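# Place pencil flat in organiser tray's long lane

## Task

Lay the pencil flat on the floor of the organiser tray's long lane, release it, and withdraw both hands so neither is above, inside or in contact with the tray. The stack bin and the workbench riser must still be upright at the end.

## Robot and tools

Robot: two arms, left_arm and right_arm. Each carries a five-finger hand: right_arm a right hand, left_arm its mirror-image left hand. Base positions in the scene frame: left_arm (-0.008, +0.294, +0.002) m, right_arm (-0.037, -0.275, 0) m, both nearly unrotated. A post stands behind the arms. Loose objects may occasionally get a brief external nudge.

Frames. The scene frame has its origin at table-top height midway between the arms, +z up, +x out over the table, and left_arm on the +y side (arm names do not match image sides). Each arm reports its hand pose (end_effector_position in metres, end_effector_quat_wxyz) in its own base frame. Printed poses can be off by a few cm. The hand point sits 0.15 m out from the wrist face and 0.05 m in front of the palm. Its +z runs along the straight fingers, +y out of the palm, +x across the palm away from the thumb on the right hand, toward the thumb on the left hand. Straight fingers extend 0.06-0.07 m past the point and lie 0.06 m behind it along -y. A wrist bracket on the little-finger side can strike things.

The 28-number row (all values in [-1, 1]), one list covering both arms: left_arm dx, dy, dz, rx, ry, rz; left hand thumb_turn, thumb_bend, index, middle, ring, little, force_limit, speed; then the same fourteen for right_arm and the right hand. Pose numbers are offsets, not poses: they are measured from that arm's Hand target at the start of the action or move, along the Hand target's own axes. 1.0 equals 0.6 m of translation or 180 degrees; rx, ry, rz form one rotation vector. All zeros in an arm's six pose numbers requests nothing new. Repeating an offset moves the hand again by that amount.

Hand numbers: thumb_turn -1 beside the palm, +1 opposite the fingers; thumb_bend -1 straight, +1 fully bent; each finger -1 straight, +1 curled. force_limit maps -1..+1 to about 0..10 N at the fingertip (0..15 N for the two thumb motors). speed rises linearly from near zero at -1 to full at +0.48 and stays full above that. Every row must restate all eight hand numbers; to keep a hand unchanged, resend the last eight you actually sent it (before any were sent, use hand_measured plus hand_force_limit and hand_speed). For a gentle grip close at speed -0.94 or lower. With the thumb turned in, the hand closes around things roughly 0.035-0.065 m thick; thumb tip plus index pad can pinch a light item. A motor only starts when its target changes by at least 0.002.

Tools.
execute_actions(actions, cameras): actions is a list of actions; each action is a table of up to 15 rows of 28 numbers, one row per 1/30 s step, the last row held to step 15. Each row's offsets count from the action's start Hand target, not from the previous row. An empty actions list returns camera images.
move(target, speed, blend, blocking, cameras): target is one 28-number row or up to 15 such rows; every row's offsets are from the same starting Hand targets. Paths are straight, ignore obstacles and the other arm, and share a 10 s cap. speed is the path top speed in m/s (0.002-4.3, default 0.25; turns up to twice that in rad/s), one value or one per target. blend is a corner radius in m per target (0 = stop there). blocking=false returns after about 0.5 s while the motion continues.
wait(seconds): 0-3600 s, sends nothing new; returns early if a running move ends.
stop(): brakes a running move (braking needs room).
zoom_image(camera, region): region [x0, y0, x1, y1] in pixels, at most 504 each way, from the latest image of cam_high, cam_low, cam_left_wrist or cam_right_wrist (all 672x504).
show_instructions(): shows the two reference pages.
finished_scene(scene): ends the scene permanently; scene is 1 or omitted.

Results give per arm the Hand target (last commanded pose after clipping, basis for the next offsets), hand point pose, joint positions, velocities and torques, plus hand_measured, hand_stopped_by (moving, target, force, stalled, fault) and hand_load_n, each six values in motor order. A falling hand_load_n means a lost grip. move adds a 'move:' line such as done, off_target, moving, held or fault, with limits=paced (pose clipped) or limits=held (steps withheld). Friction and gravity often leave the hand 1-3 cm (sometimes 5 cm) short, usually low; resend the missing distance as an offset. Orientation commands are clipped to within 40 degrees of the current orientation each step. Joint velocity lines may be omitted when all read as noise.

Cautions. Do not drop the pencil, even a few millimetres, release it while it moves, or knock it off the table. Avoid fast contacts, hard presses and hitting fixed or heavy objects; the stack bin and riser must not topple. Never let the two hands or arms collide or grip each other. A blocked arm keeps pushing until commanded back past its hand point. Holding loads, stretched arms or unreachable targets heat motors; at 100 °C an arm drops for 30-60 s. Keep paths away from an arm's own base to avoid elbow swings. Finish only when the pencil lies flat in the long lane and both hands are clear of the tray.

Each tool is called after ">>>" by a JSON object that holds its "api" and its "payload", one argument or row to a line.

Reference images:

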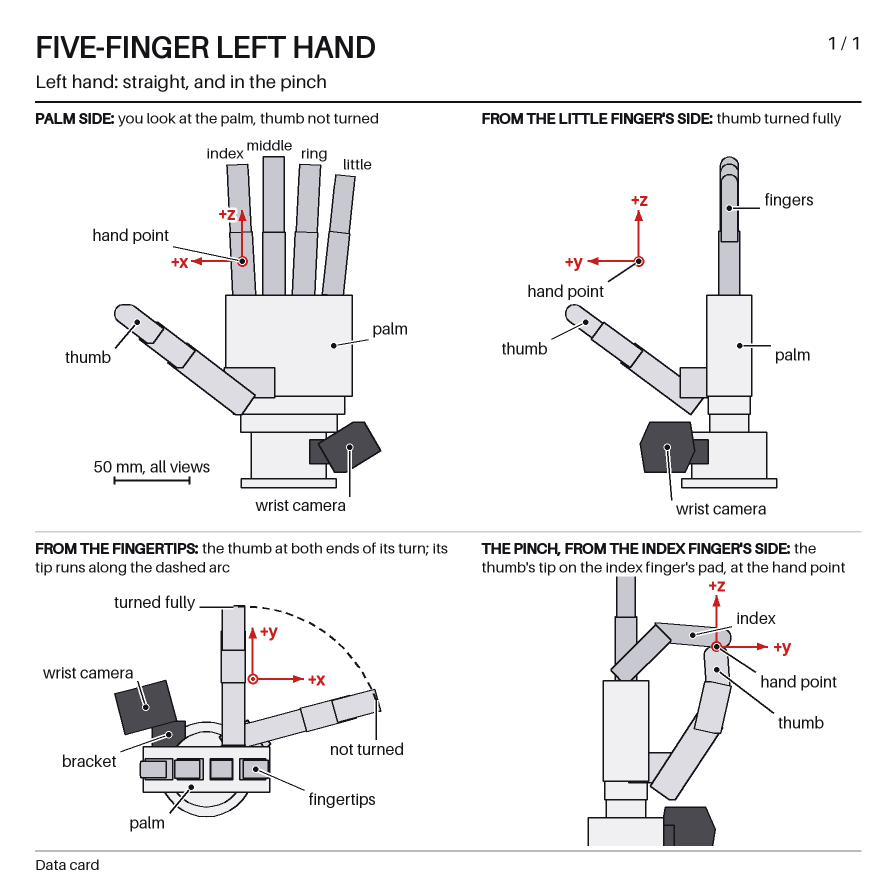

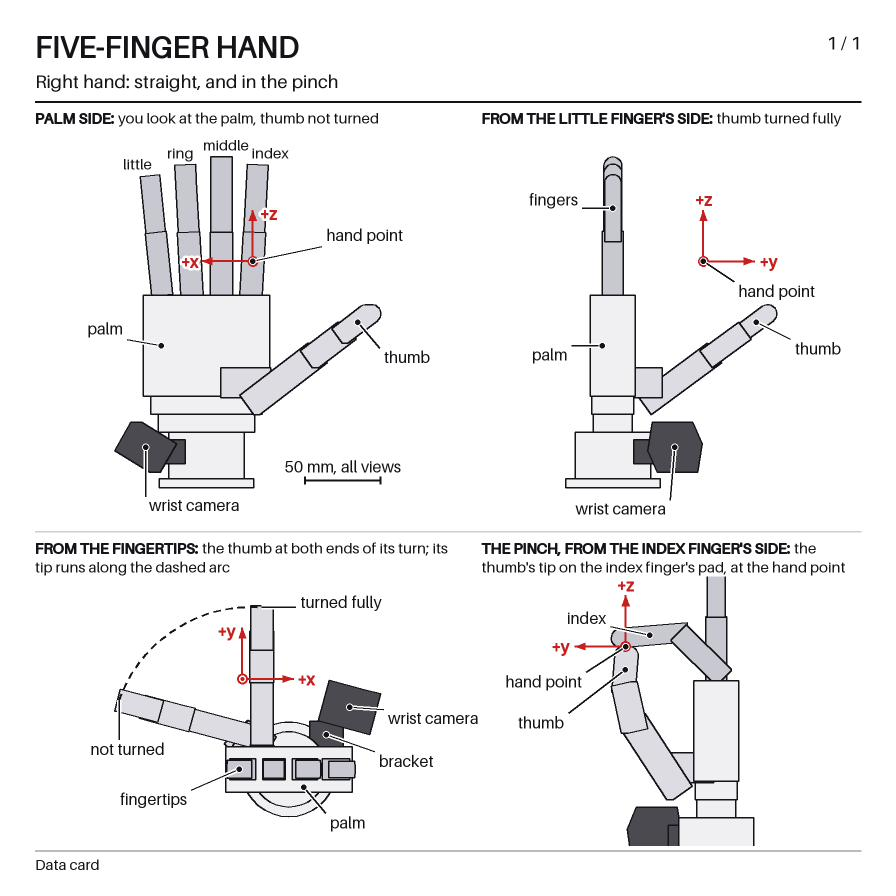

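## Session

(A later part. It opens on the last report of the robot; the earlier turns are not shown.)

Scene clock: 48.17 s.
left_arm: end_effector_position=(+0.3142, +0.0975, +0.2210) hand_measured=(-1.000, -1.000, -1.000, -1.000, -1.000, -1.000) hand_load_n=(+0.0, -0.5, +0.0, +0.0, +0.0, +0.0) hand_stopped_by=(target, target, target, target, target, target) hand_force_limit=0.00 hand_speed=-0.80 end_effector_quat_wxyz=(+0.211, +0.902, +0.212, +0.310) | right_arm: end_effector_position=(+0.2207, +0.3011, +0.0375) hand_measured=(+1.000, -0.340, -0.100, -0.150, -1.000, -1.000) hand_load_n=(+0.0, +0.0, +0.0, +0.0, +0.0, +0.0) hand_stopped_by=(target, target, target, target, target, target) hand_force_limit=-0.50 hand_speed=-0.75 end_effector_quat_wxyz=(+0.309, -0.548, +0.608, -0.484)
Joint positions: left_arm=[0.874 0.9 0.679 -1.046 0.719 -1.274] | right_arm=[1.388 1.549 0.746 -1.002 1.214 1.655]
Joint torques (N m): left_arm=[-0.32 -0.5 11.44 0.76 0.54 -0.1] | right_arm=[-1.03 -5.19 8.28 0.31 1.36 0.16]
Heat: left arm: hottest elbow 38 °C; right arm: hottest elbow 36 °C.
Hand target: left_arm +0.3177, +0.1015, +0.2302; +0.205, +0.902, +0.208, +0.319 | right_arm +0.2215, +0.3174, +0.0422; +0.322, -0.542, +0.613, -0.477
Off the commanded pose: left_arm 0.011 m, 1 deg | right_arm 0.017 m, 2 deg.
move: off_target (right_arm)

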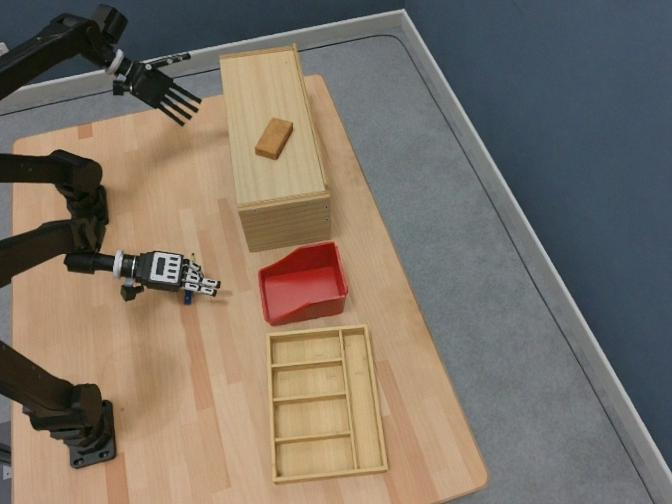

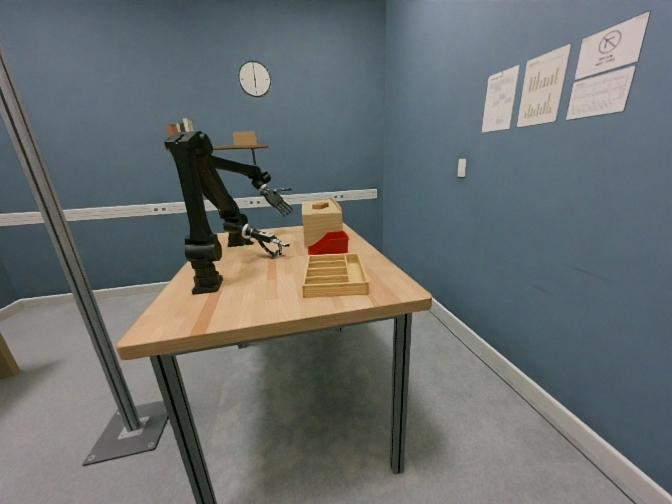

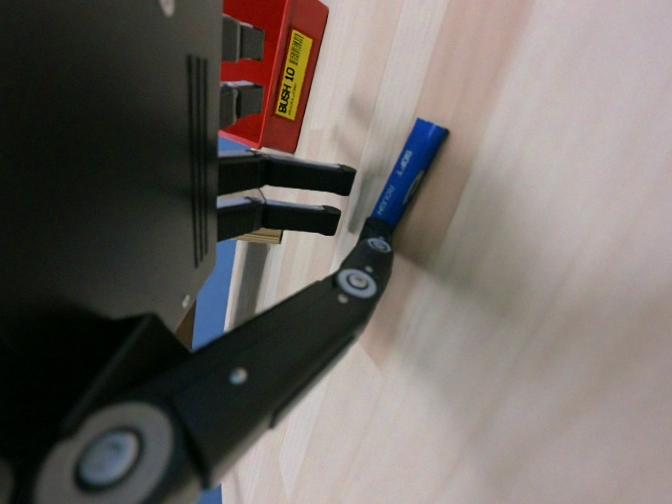

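>>> {"api": "move", "payload": {
  "target": [0,0,0,0,0,0,-1,-1,-1,-1,-1,-1,0,-0.8,0,0,0,0,0,0,1,-0.34,0.3,0.3,-1,-1,-0.5,-0.9],
  "speed": 0.03,
  "cameras": ["cam_high","cam_low","cam_right_wrist"]
}}

>>> {"api": "zoom_image", "payload": {
  "camera": "cam_right_wrist",
  "region": [220, 120, 460, 300]
}}

>>> {"api": "zoom_image", "payload": {
  "camera": "cam_low",
  "region": [260, 230, 300, 262]
}}

>>> {"api": "zoom_image", "payload": {
  "camera": "cam_high",
  "region": [170, 240, 230, 310]
}}

Scene clock: 50.33 s.
left_arm: end_effector_position=(+0.3142, +0.0975, +0.2210) hand_measured=(-1.000, -1.000, -1.000, -1.000, -1.000, -1.000) hand_load_n=(+0.0, +0.0, +0.0, +0.0, +0.0, +0.0) hand_stopped_by=(target, target, target, target, target, target) hand_force_limit=0.00 hand_speed=-0.80 end_effector_quat_wxyz=(+0.211, +0.902, +0.212, +0.310) | right_arm: end_effector_position=(+0.2212, +0.3013, +0.0382) hand_measured=(+1.000, -0.340, +0.300, +0.300, -1.000, -1.000) hand_load_n=(+0.0, +0.0, +0.0, +1.5, +0.0, +0.0) hand_stopped_by=(target, target, target, target, target, target) hand_force_limit=-0.50 hand_speed=-0.90 end_effector_quat_wxyz=(+0.311, -0.547, +0.607, -0.485)
Joint positions: left_arm=[0.874 0.9 0.679 -1.046 0.719 -1.274] | right_arm=[1.389 1.549 0.746 -1.002 1.219 1.655]
Joint torques (N m): left_arm=[-0.56 -0.38 11.43 0.75 0.55 -0.09] | right_arm=[-1.03 -5.25 8.29 0.31 1.15 0.15]
Heat: left arm: hottest elbow 38 °C; right arm: hottest elbow 37 °C.
Hand target: left_arm +0.3177, +0.1015, +0.2302; +0.205, +0.902, +0.208, +0.319 | right_arm +0.2214, +0.3174, +0.0422; +0.322, -0.542, +0.613, -0.477
Off the commanded pose: left_arm 0.011 m, 1 deg | right_arm 0.017 m, 2 deg.
move: done

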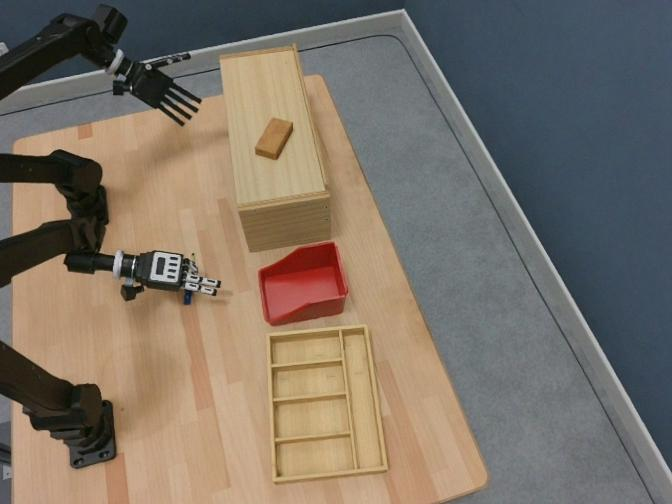

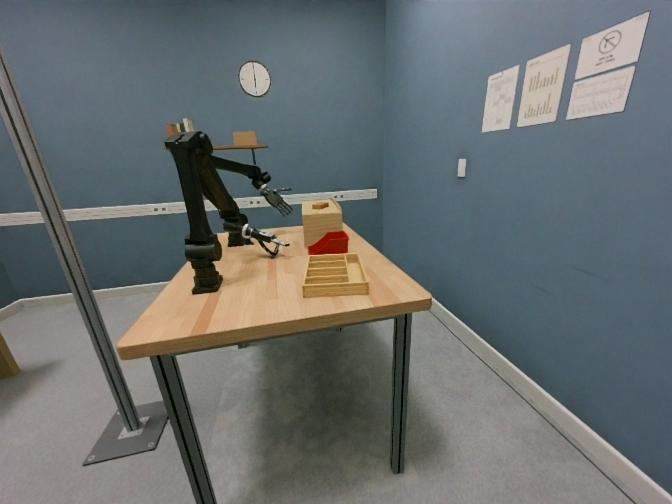

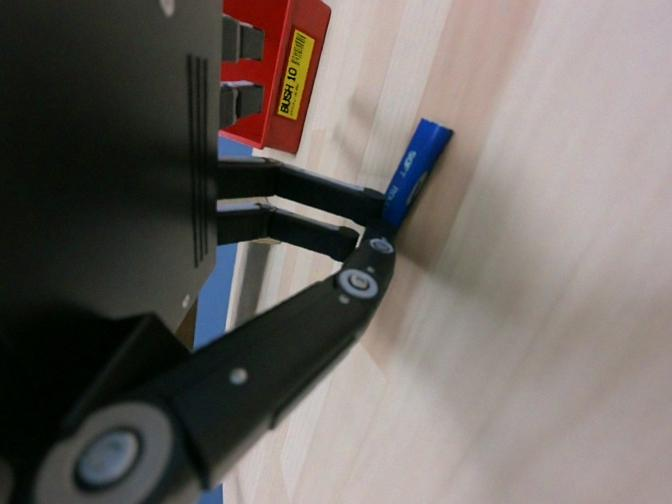

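Scaled by 2.100.

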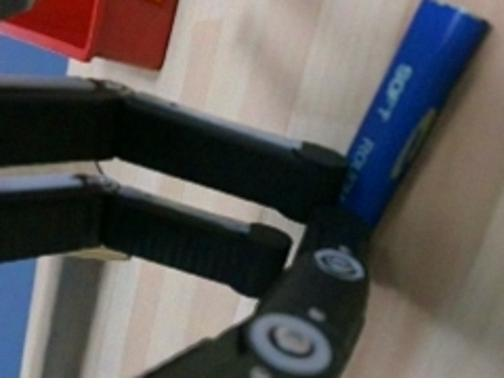

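Scaled by 12.600.

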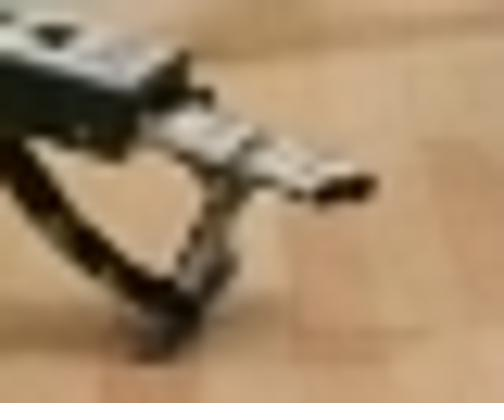

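Scaled by 7.200.

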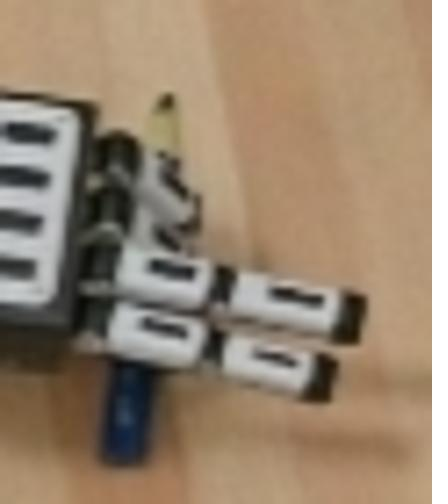

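>>> {"api": "move", "payload": {
  "target": [
    [0,0,0,0,0,0,-1,-1,-1,-1,-1,-1,0,-0.8,0,0,0,0,0,0,1,-0.5,-0.1,-0.15,-1,-1,-0.5,-0.6],
    [0,0,0,0,0,0,-1,-1,-1,-1,-1,-1,0,-0.8,-0.001,0.008,0.0028,0,0,0,1,-0.5,-0.1,-0.15,-1,-1,-0.5,-0.6]
  ],
  "speed": 0.03,
  "cameras": ["cam_low","cam_right_wrist"]
}}

>>> {"api": "zoom_image", "payload": {
  "camera": "cam_right_wrist",
  "region": [220, 120, 460, 300]
}}

>>> {"api": "zoom_image", "payload": {
  "camera": "cam_low",
  "region": [260, 230, 300, 262]
}}

Scene clock: 52.03 s.
left_arm: end_effector_position=(+0.3142, +0.0975, +0.2210) hand_measured=(-1.000, -1.000, -1.000, -1.000, -1.000, -1.000) hand_load_n=(+0.0, +0.0, +0.0, +0.0, -0.5, +0.0) hand_stopped_by=(target, target, target, target, target, target) hand_force_limit=0.00 hand_speed=-0.80 end_effector_quat_wxyz=(+0.211, +0.902, +0.212, +0.310) | right_arm: end_effector_position=(+0.2213, +0.3024, +0.0363) hand_measured=(+1.000, -0.500, -0.100, -0.150, -1.000, -1.000) hand_load_n=(+0.0, -1.5, +0.0, +0.0, +0.0, -0.5) hand_stopped_by=(target, target, target, target, target, target) hand_force_limit=-0.50 hand_speed=-0.60 end_effector_quat_wxyz=(+0.312, -0.547, +0.607, -0.486)
Joint positions: left_arm=[0.874 0.9 0.679 -1.046 0.719 -1.274] | right_arm=[1.39 1.556 0.747 -0.998 1.22 1.659]
Joint torques (N m): left_arm=[-0.5 -0.56 11.41 0.75 0.54 -0.1] | right_arm=[-1.08 -4.89 7.82 0.64 1.08 0.13]
Heat: left arm: hottest elbow 38 °C; right arm: hottest elbow 37 °C.
Hand target: left_arm +0.3177, +0.1015, +0.2302; +0.205, +0.902, +0.208, +0.319 | right_arm +0.2215, +0.3174, +0.0372; +0.322, -0.542, +0.613, -0.477
Off the commanded pose: left_arm 0.011 m, 1 deg | right_arm 0.015 m, 2 deg.
move: off_target (right_arm)

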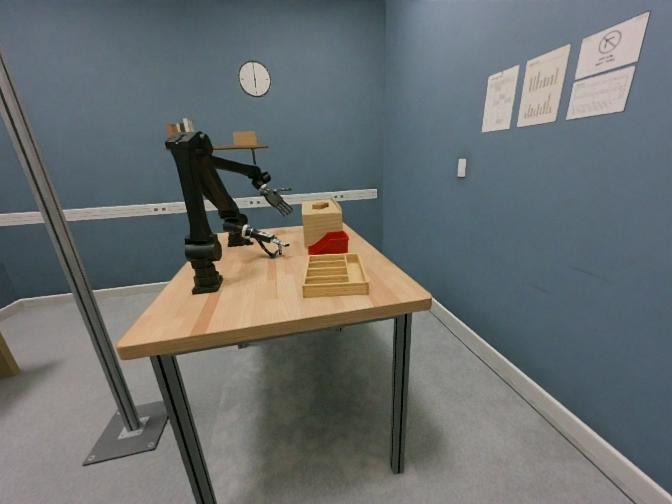

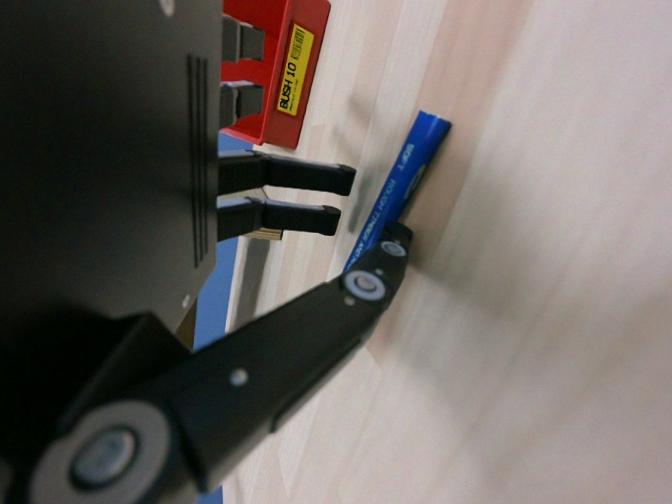

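Scaled by 2.100.

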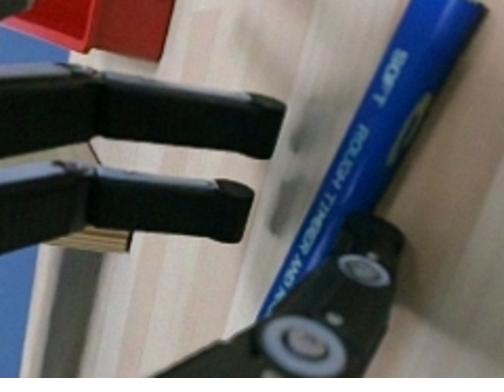

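Scaled by 12.600.

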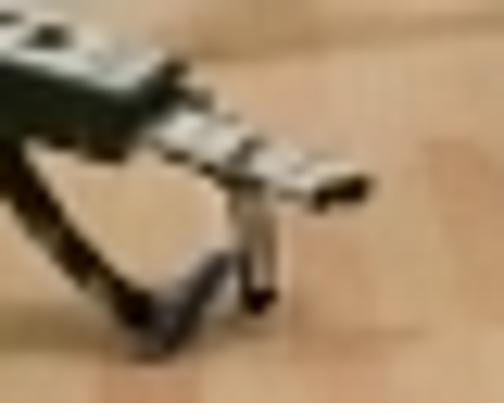

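>>> {"api": "move", "payload": {
  "target": [
    [0,0,0,0,0,0,-1,-1,-1,-1,-1,-1,0,-0.8,0,0,0,0,0,0,1,-0.34,-0.1,-0.15,-1,-1,-0.5,-0.6],
    [0,0,0,0,0,0,-1,-1,-1,-1,-1,-1,0,-0.8,0,0.0015,0.0005,0,0,0,1,-0.34,-0.1,-0.15,-1,-1,-0.5,-0.6]
  ],
  "speed": 0.03,
  "cameras": ["cam_low","cam_right_wrist"]
}}

>>> {"api": "zoom_image", "payload": {
  "camera": "cam_right_wrist",
  "region": [220, 120, 460, 300]
}}

>>> {"api": "zoom_image", "payload": {
  "camera": "cam_low",
  "region": [260, 230, 300, 262]
}}

Scene clock: 53.53 s.
left_arm: end_effector_position=(+0.3142, +0.0975, +0.2210) hand_measured=(-1.000, -1.000, -1.000, -1.000, -1.000, -1.000) hand_load_n=(+0.0, +0.0, +0.0, +0.0, +0.0, +0.0) hand_stopped_by=(target, target, target, target, target, target) hand_force_limit=0.00 hand_speed=-0.80 end_effector_quat_wxyz=(+0.211, +0.902, +0.212, +0.310) | right_arm: end_effector_position=(+0.2209, +0.3024, +0.0342) hand_measured=(+1.000, -0.340, -0.100, -0.150, -1.000, -1.000) hand_load_n=(+0.0, +0.0, +0.0, +0.0, +0.0, +0.0) hand_stopped_by=(target, target, target, target, target, target) hand_force_limit=-0.50 hand_speed=-0.60 end_effector_quat_wxyz=(+0.311, -0.548, +0.607, -0.486)
Joint positions: left_arm=[0.874 0.9 0.679 -1.046 0.719 -1.274] | right_arm=[1.39 1.562 0.747 -0.995 1.218 1.66]
Joint torques (N m): left_arm=[-0.67 -0.44 11.43 0.77 0.54 -0.1] | right_arm=[-1.14 -5.25 7.71 0.7 1.17 0.13]
Heat: left arm: hottest elbow 38 °C; right arm: hottest elbow 37 °C.
Hand target: left_arm +0.3177, +0.1015, +0.2302; +0.205, +0.902, +0.208, +0.319 | right_arm +0.2213, +0.3173, +0.0362; +0.322, -0.542, +0.613, -0.477
Off the commanded pose: left_arm 0.011 m, 1 deg | right_arm 0.015 m, 2 deg.
move: off_target (right_arm)

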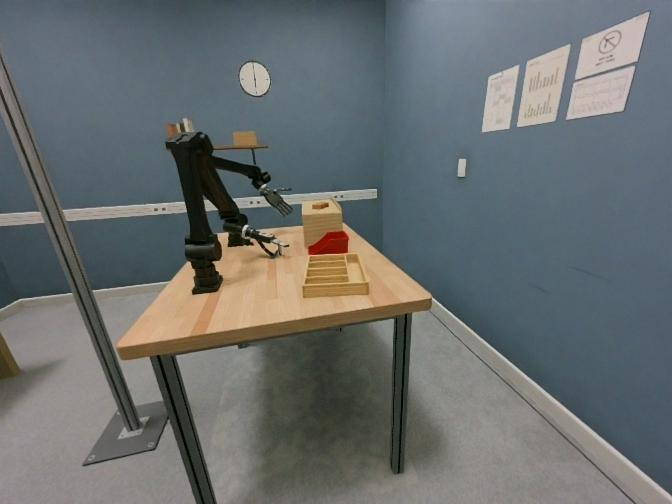

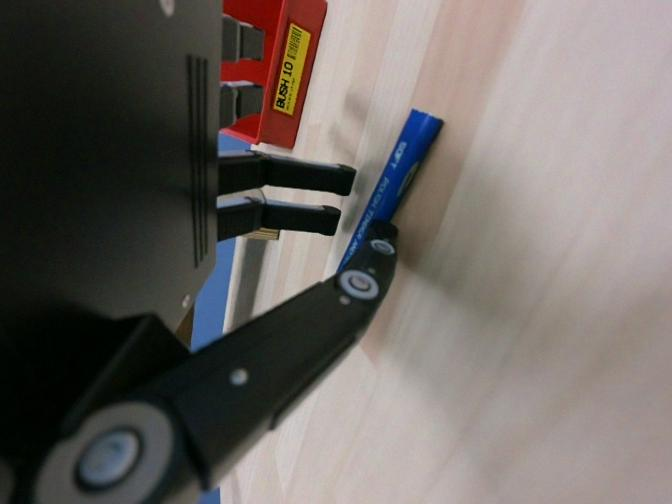

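Scaled by 2.100.

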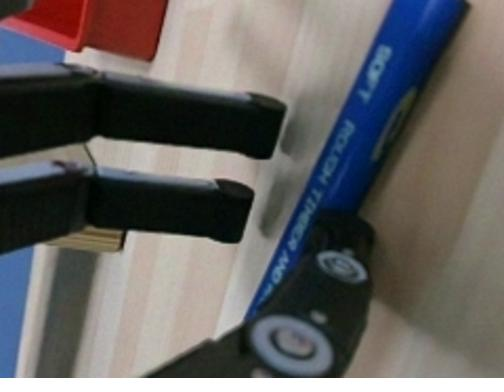

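Scaled by 12.600.

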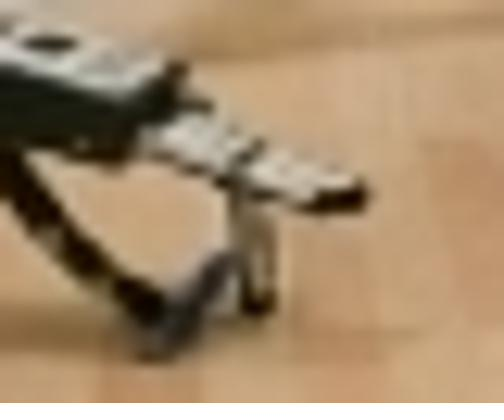

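>>> {"api": "move", "payload": {
  "target": [0,0,0,0,0,0,-1,-1,-1,-1,-1,-1,0,-0.8,-0.0009,0.0058,0.0021,0,0,0,1,-0.34,-0.1,-0.15,-1,-1,-0.5,-0.6],
  "speed": 0.03,
  "cameras": ["cam_high","cam_low","cam_right_wrist"]
}}

>>> {"api": "zoom_image", "payload": {
  "camera": "cam_right_wrist",
  "region": [220, 120, 460, 300]
}}

>>> {"api": "zoom_image", "payload": {
  "camera": "cam_high",
  "region": [170, 240, 230, 310]
}}

Scene clock: 54.23 s.
left_arm: end_effector_position=(+0.3142, +0.0975, +0.2210) hand_measured=(-1.000, -1.000, -1.000, -1.000, -1.000, -1.000) hand_load_n=(+0.0, +0.0, +0.0, -0.5, +0.0, +0.0) hand_stopped_by=(target, target, target, target, target, target) hand_force_limit=0.00 hand_speed=-0.80 end_effector_quat_wxyz=(+0.211, +0.902, +0.212, +0.310) | right_arm: end_effector_position=(+0.2211, +0.3040, +0.0313) hand_measured=(+1.000, -0.340, -0.100, -0.150, -1.000, -1.000) hand_load_n=(+0.0, +0.0, +0.0, +0.0, +0.0, -0.5) hand_stopped_by=(target, target, target, target, target, target) hand_force_limit=-0.50 hand_speed=-0.60 end_effector_quat_wxyz=(+0.312, -0.547, +0.607, -0.485)
Joint positions: left_arm=[0.874 0.9 0.679 -1.046 0.719 -1.274] | right_arm=[1.39 1.57 0.747 -0.983 1.218 1.66]
Joint torques (N m): left_arm=[-0.5 -0.26 11.41 0.73 0.54 -0.11] | right_arm=[-1.08 -5.3 7.41 0.54 1.17 0.13]
Heat: left arm: hottest elbow 38 °C; right arm: hottest elbow 37 °C.
Hand target: left_arm +0.3177, +0.1015, +0.2302; +0.205, +0.902, +0.208, +0.319 | right_arm +0.2214, +0.3174, +0.0324; +0.322, -0.542, +0.613, -0.477
Off the commanded pose: left_arm 0.011 m, 1 deg | right_arm 0.013 m, 2 deg.
move: off_target (right_arm)

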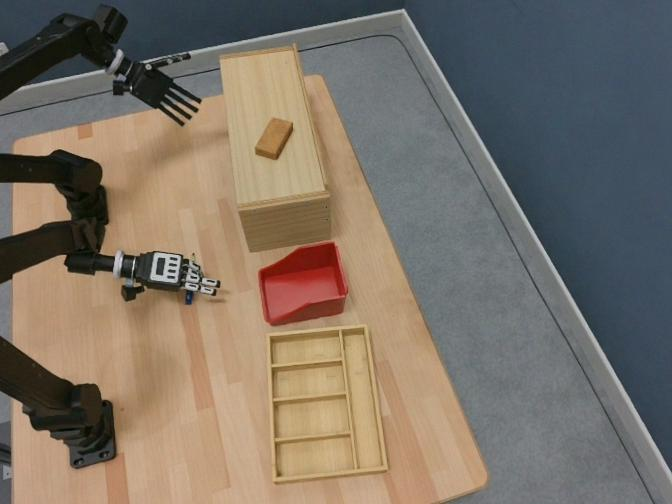

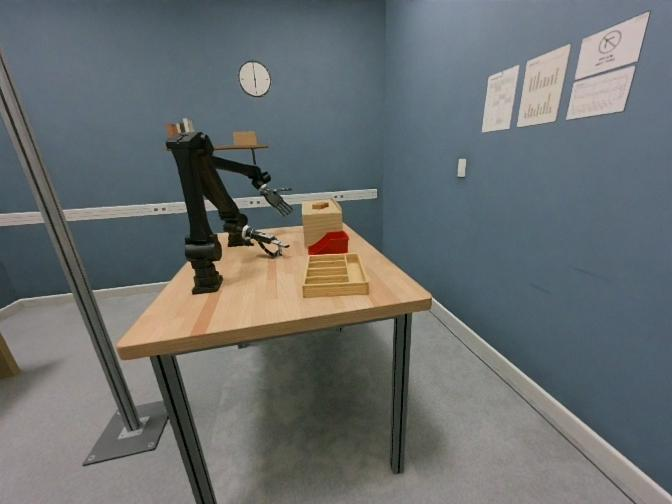

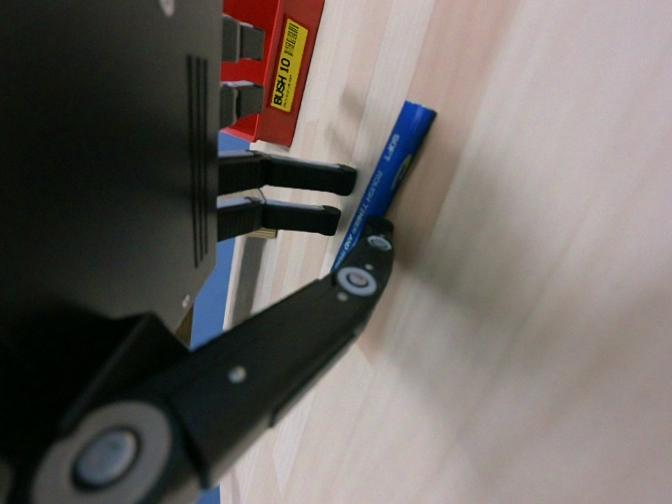

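Scaled by 2.100.

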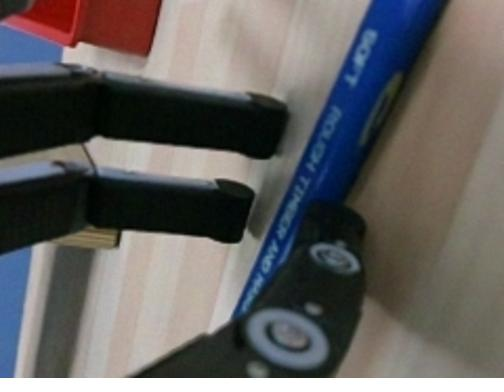

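Scaled by 7.200.

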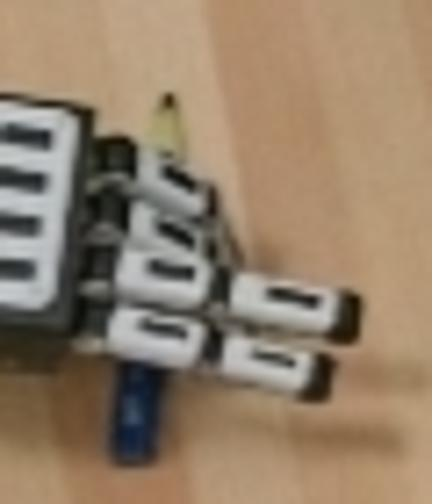

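>>> {"api": "move", "payload": {
  "target": [0,0,0,0,0,0,-1,-1,-1,-1,-1,-1,0,-0.8,0,0,0,0,0,0,1,-0.34,0.3,0.3,-1,-1,-0.5,-0.9],
  "speed": 0.03,
  "cameras": ["cam_high","cam_low","cam_right_wrist"]
}}

>>> {"api": "zoom_image", "payload": {
  "camera": "cam_right_wrist",
  "region": [220, 120, 460, 300]
}}

>>> {"api": "zoom_image", "payload": {
  "camera": "cam_high",
  "region": [170, 240, 230, 310]
}}

Scene clock: 55.73 s.
left_arm: end_effector_position=(+0.3142, +0.0975, +0.2210) hand_measured=(-1.000, -1.000, -1.000, -1.000, -1.000, -1.000) hand_load_n=(+0.0, +0.0, +0.0, +0.0, +0.0, +0.0) hand_stopped_by=(target, target, target, target, target, target) hand_force_limit=0.00 hand_speed=-0.80 end_effector_quat_wxyz=(+0.211, +0.902, +0.212, +0.310) | right_arm: end_effector_position=(+0.2220, +0.3041, +0.0324) hand_measured=(+1.000, -0.340, +0.160, +0.118, -1.000, -1.000) hand_load_n=(+0.0, +3.5, +3.5, +3.5, +0.0, +0.0) hand_stopped_by=(target, target, force, force, target, target) hand_force_limit=-0.50 hand_speed=-0.90 end_effector_quat_wxyz=(+0.314, -0.546, +0.606, -0.487)
Joint positions: left_arm=[0.874 0.9 0.679 -1.046 0.719 -1.274] | right_arm=[1.39 1.57 0.747 -0.983 1.225 1.66]
Joint torques (N m): left_arm=[-0.56 -0.26 11.47 0.79 0.53 -0.11] | right_arm=[-1.08 -5.3 7.41 0.65 0.87 0.12]
Heat: left arm: hottest elbow 39 °C; right arm: hottest elbow 37 °C.
Hand target: left_arm +0.3177, +0.1015, +0.2302; +0.205, +0.902, +0.208, +0.319 | right_arm +0.2213, +0.3174, +0.0324; +0.322, -0.542, +0.613, -0.477
Off the commanded pose: left_arm 0.011 m, 1 deg | right_arm 0.013 m, 2 deg.
move: done

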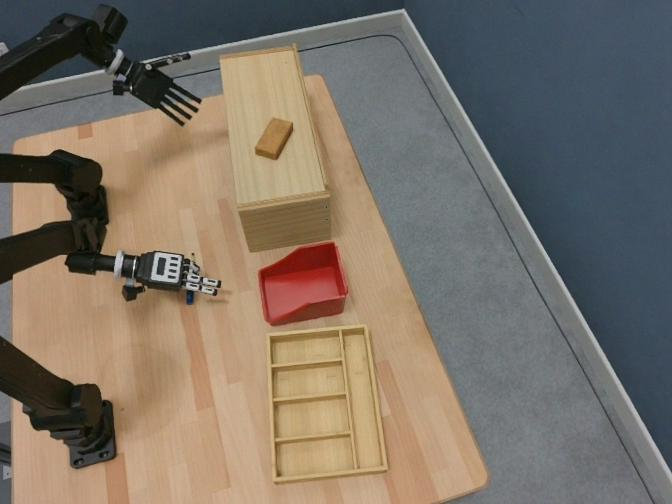

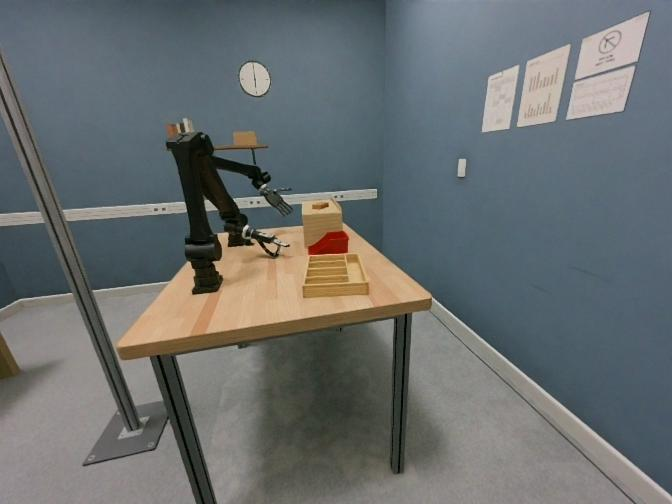

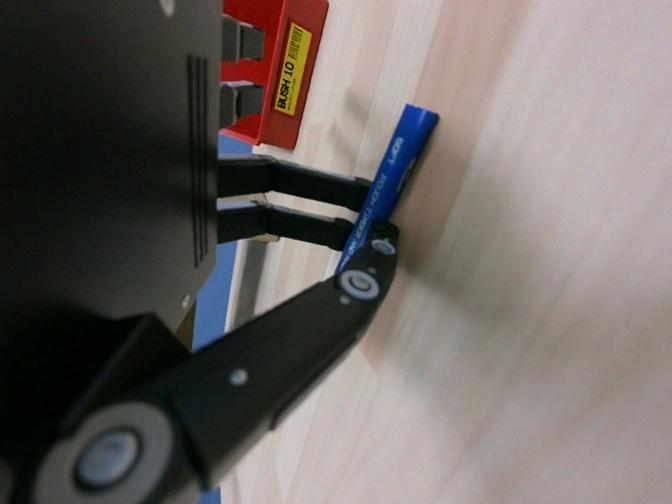

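Scaled by 2.100.

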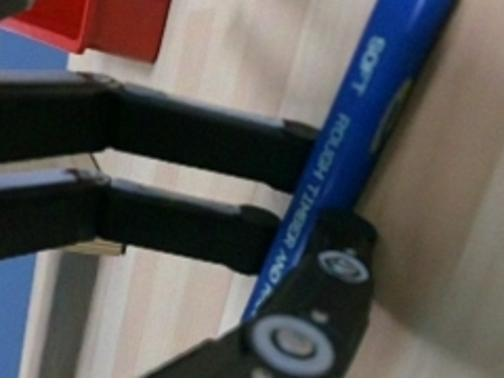

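Scaled by 7.200.

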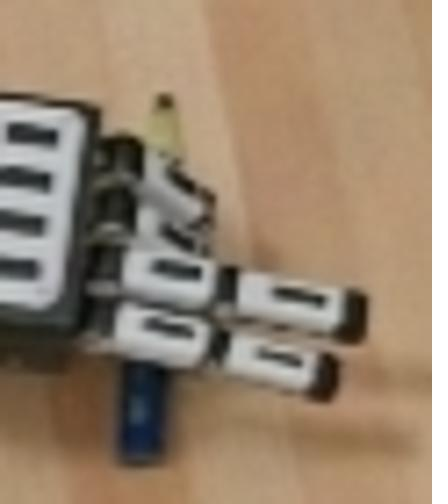

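>>> {"api": "move", "payload": {
  "target": [0,0,0,0,0,0,-1,-1,-1,-1,-1,-1,0,-0.8,0.0122,-0.0774,-0.0283,0,0,0,1,-0.34,0.3,0.3,-1,-1,-0.5,-0.9],
  "speed": 0.06,
  "cameras": ["cam_high","cam_low","cam_right_wrist"]
}}

>>> {"api": "zoom_image", "payload": {
  "camera": "cam_low",
  "region": [240, 210, 310, 266]
}}

>>> {"api": "zoom_image", "payload": {
  "camera": "cam_high",
  "region": [170, 240, 230, 310]
}}

Scene clock: 57.87 s.
left_arm: end_effector_position=(+0.3142, +0.0975, +0.2210) hand_measured=(-1.000, -1.000, -1.000, -1.000, -1.000, -1.000) hand_load_n=(+0.0, +0.0, +0.0, +0.0, -0.5, +0.0) hand_stopped_by=(target, target, target, target, target, target) hand_force_limit=0.00 hand_speed=-0.80 end_effector_quat_wxyz=(+0.211, +0.902, +0.212, +0.310) | right_arm: end_effector_position=(+0.2204, +0.3002, +0.0683) hand_measured=(+1.000, -0.340, +0.160, +0.118, -1.000, -1.000) hand_load_n=(+0.0, +5.5, +3.0, +2.5, +0.0, -0.5) hand_stopped_by=(target, target, force, force, target, target) hand_force_limit=-0.50 hand_speed=-0.90 end_effector_quat_wxyz=(+0.307, -0.550, +0.604, -0.488)
Joint positions: left_arm=[0.874 0.9 0.679 -1.046 0.719 -1.274] | right_arm=[1.39 1.486 0.78 -1.115 1.218 1.66]
Joint torques (N m): left_arm=[-0.5 -0.26 11.44 0.79 0.55 -0.1] | right_arm=[-1.14 -6.95 9.25 -0.09 1.18 0.11]
Heat: left arm: hottest elbow 39 °C; right arm: hottest elbow 37 °C.
Hand target: left_arm +0.3177, +0.1015, +0.2302; +0.205, +0.902, +0.208, +0.319 | right_arm +0.2210, +0.3163, +0.0825; +0.322, -0.542, +0.613, -0.477
Off the commanded pose: left_arm 0.011 m, 1 deg | right_arm 0.021 m, 2 deg.
move: off_target (right_arm)

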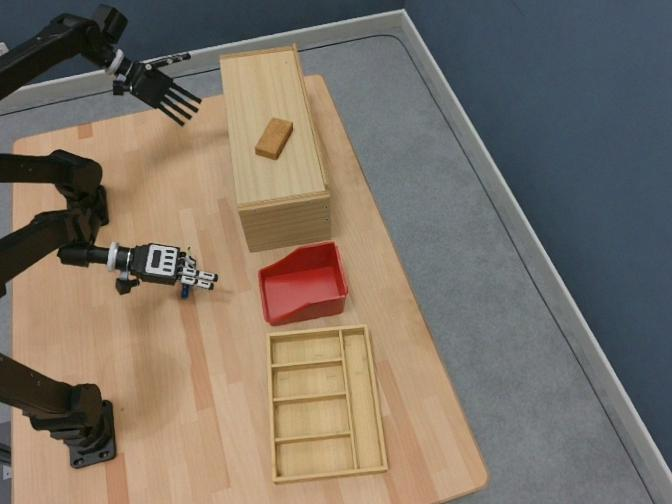

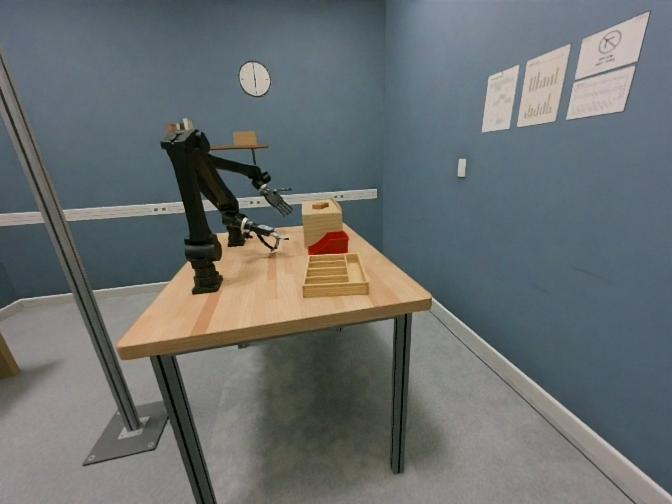

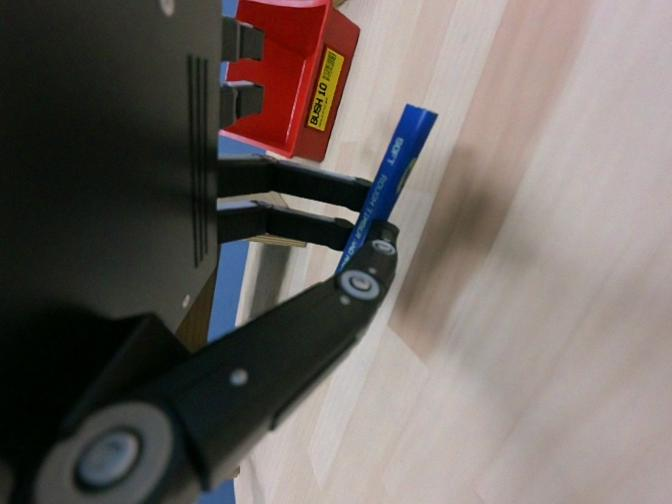

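Scaled by 7.200.

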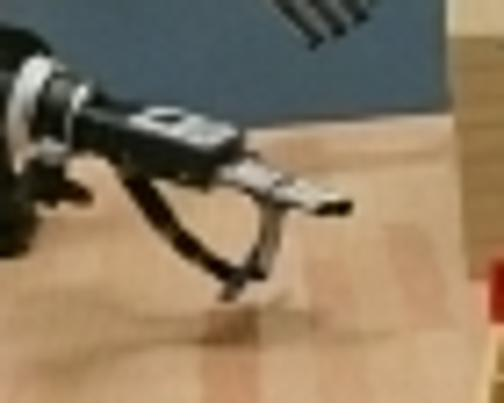

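Scaled by 7.200.

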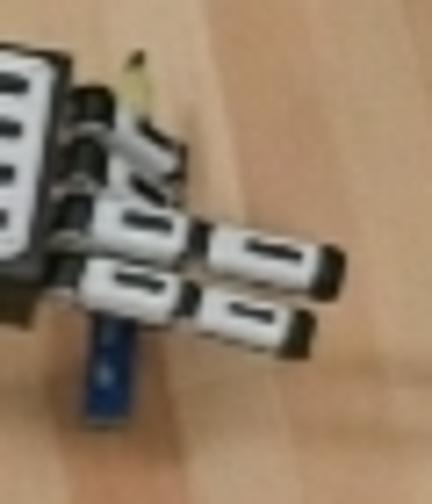

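>>> {"api": "move", "payload": {
  "target": [
    [0,0,0,0,0,0,-1,-1,-1,-1,-1,-1,0,-0.8,0.1013,-0.2317,-0.0517,0,0,0,1,-0.34,0.3,0.3,-1,-1,-0.5,-0.9],
    [0,0,0,0,0,0,-1,-1,-1,-1,-1,-1,0,-0.8,0.4035,-0.3528,0.2818,0.0026,-0.0166,-0.0061,1,-0.34,0.3,0.3,-1,-1,-0.5,-0.9],
    [0,0,0,0,0,0,-1,-1,-1,-1,-1,-1,0,-0.8,0.501,-0.3297,0.5125,0.0026,-0.0166,-0.0061,1,-0.34,0.3,0.3,-1,-1,-0.5,-0.9]
  ],
  "speed": 0.2,
  "blend": 0.05,
  "cameras": ["cam_high","cam_low","cam_right_wrist"]
}}

>>> {"api": "zoom_image", "payload": {
  "camera": "cam_high",
  "region": [240, 280, 420, 490]
}}

>>> {"api": "zoom_image", "payload": {
  "camera": "cam_low",
  "region": [270, 190, 390, 310]
}}

Scene clock: 65.83 s.
left_arm: end_effector_position=(+0.3142, +0.0975, +0.2210) hand_measured=(-1.000, -1.000, -1.000, -1.000, -1.000, -1.000) hand_load_n=(+0.0, +0.0, +0.0, +0.0, +0.0, -0.5) hand_stopped_by=(target, target, target, target, target, target) hand_force_limit=0.00 hand_speed=-0.80 end_effector_quat_wxyz=(+0.211, +0.902, +0.212, +0.310) | right_arm: end_effector_position=(+0.4879, -0.0369, +0.1676) hand_measured=(+1.000, -0.340, +0.160, +0.118, -1.000, -1.000) hand_load_n=(+0.0, +5.5, +2.5, +2.5, +0.0, +0.0) hand_stopped_by=(target, target, force, force, target, target) hand_force_limit=-0.50 hand_speed=-0.90 end_effector_quat_wxyz=(-0.318, +0.570, -0.614, +0.445)
Joint positions: left_arm=[0.874 0.9 0.679 -1.046 0.719 -1.274] | right_arm=[-0.085 1.139 0.681 0.041 0.108 -0.081]
Joint torques (N m): left_arm=[-0.38 -0.38 11.45 0.7 0.56 -0.09] | right_arm=[-1.67 -4.19 13.89 2.76 -0.02 -0.11]
Heat: left arm: hottest elbow 39 °C; right arm: hottest elbow 38 °C.
Hand target: left_arm +0.3177, +0.1015, +0.2302; +0.205, +0.902, +0.208, +0.319 | right_arm +0.5101, -0.0396, +0.1998; -0.335, +0.559, -0.597, +0.468
Off the commanded pose: left_arm 0.011 m, 1 deg | right_arm 0.039 m, 4 deg.
move: off_target (right_arm)

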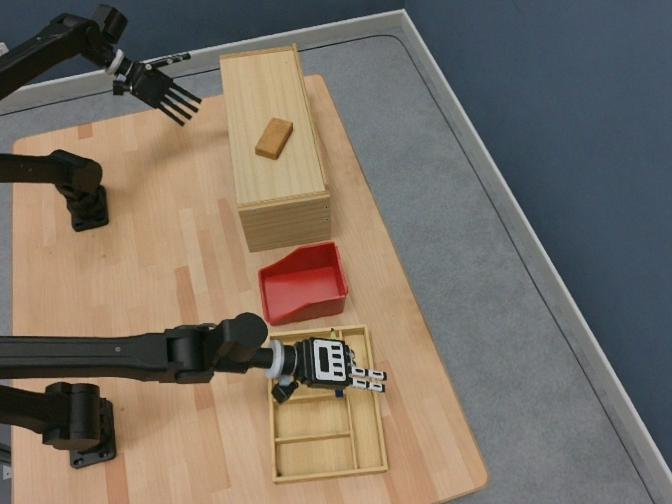

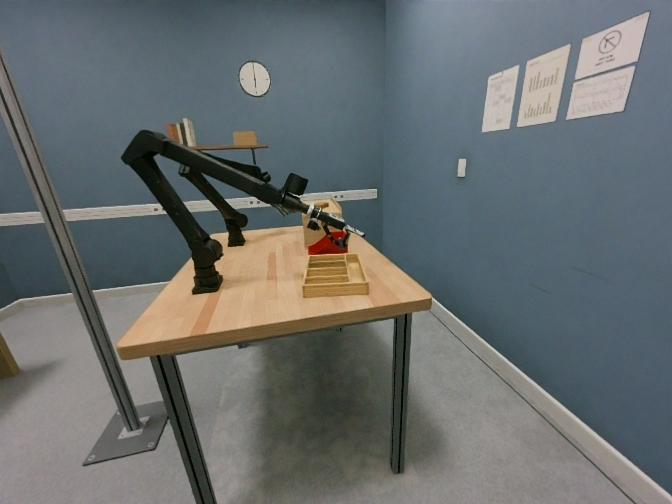

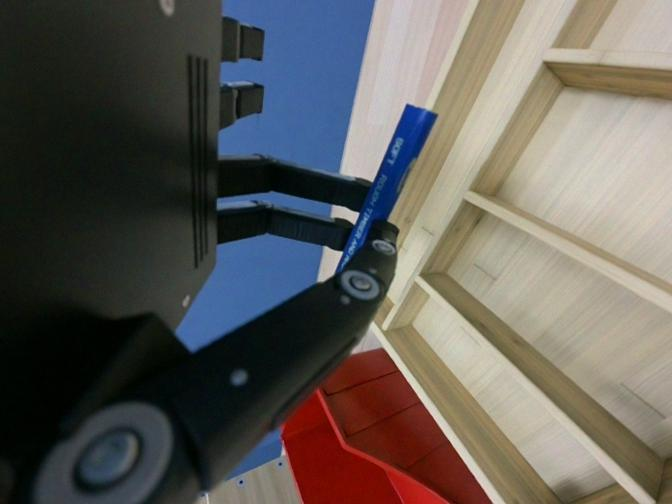

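Scaled by 2.400.

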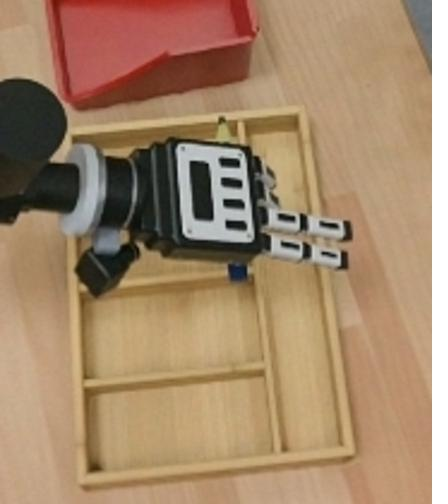

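Scaled by 4.200.

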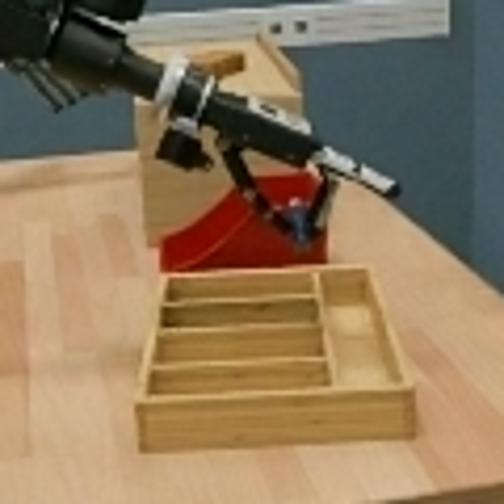

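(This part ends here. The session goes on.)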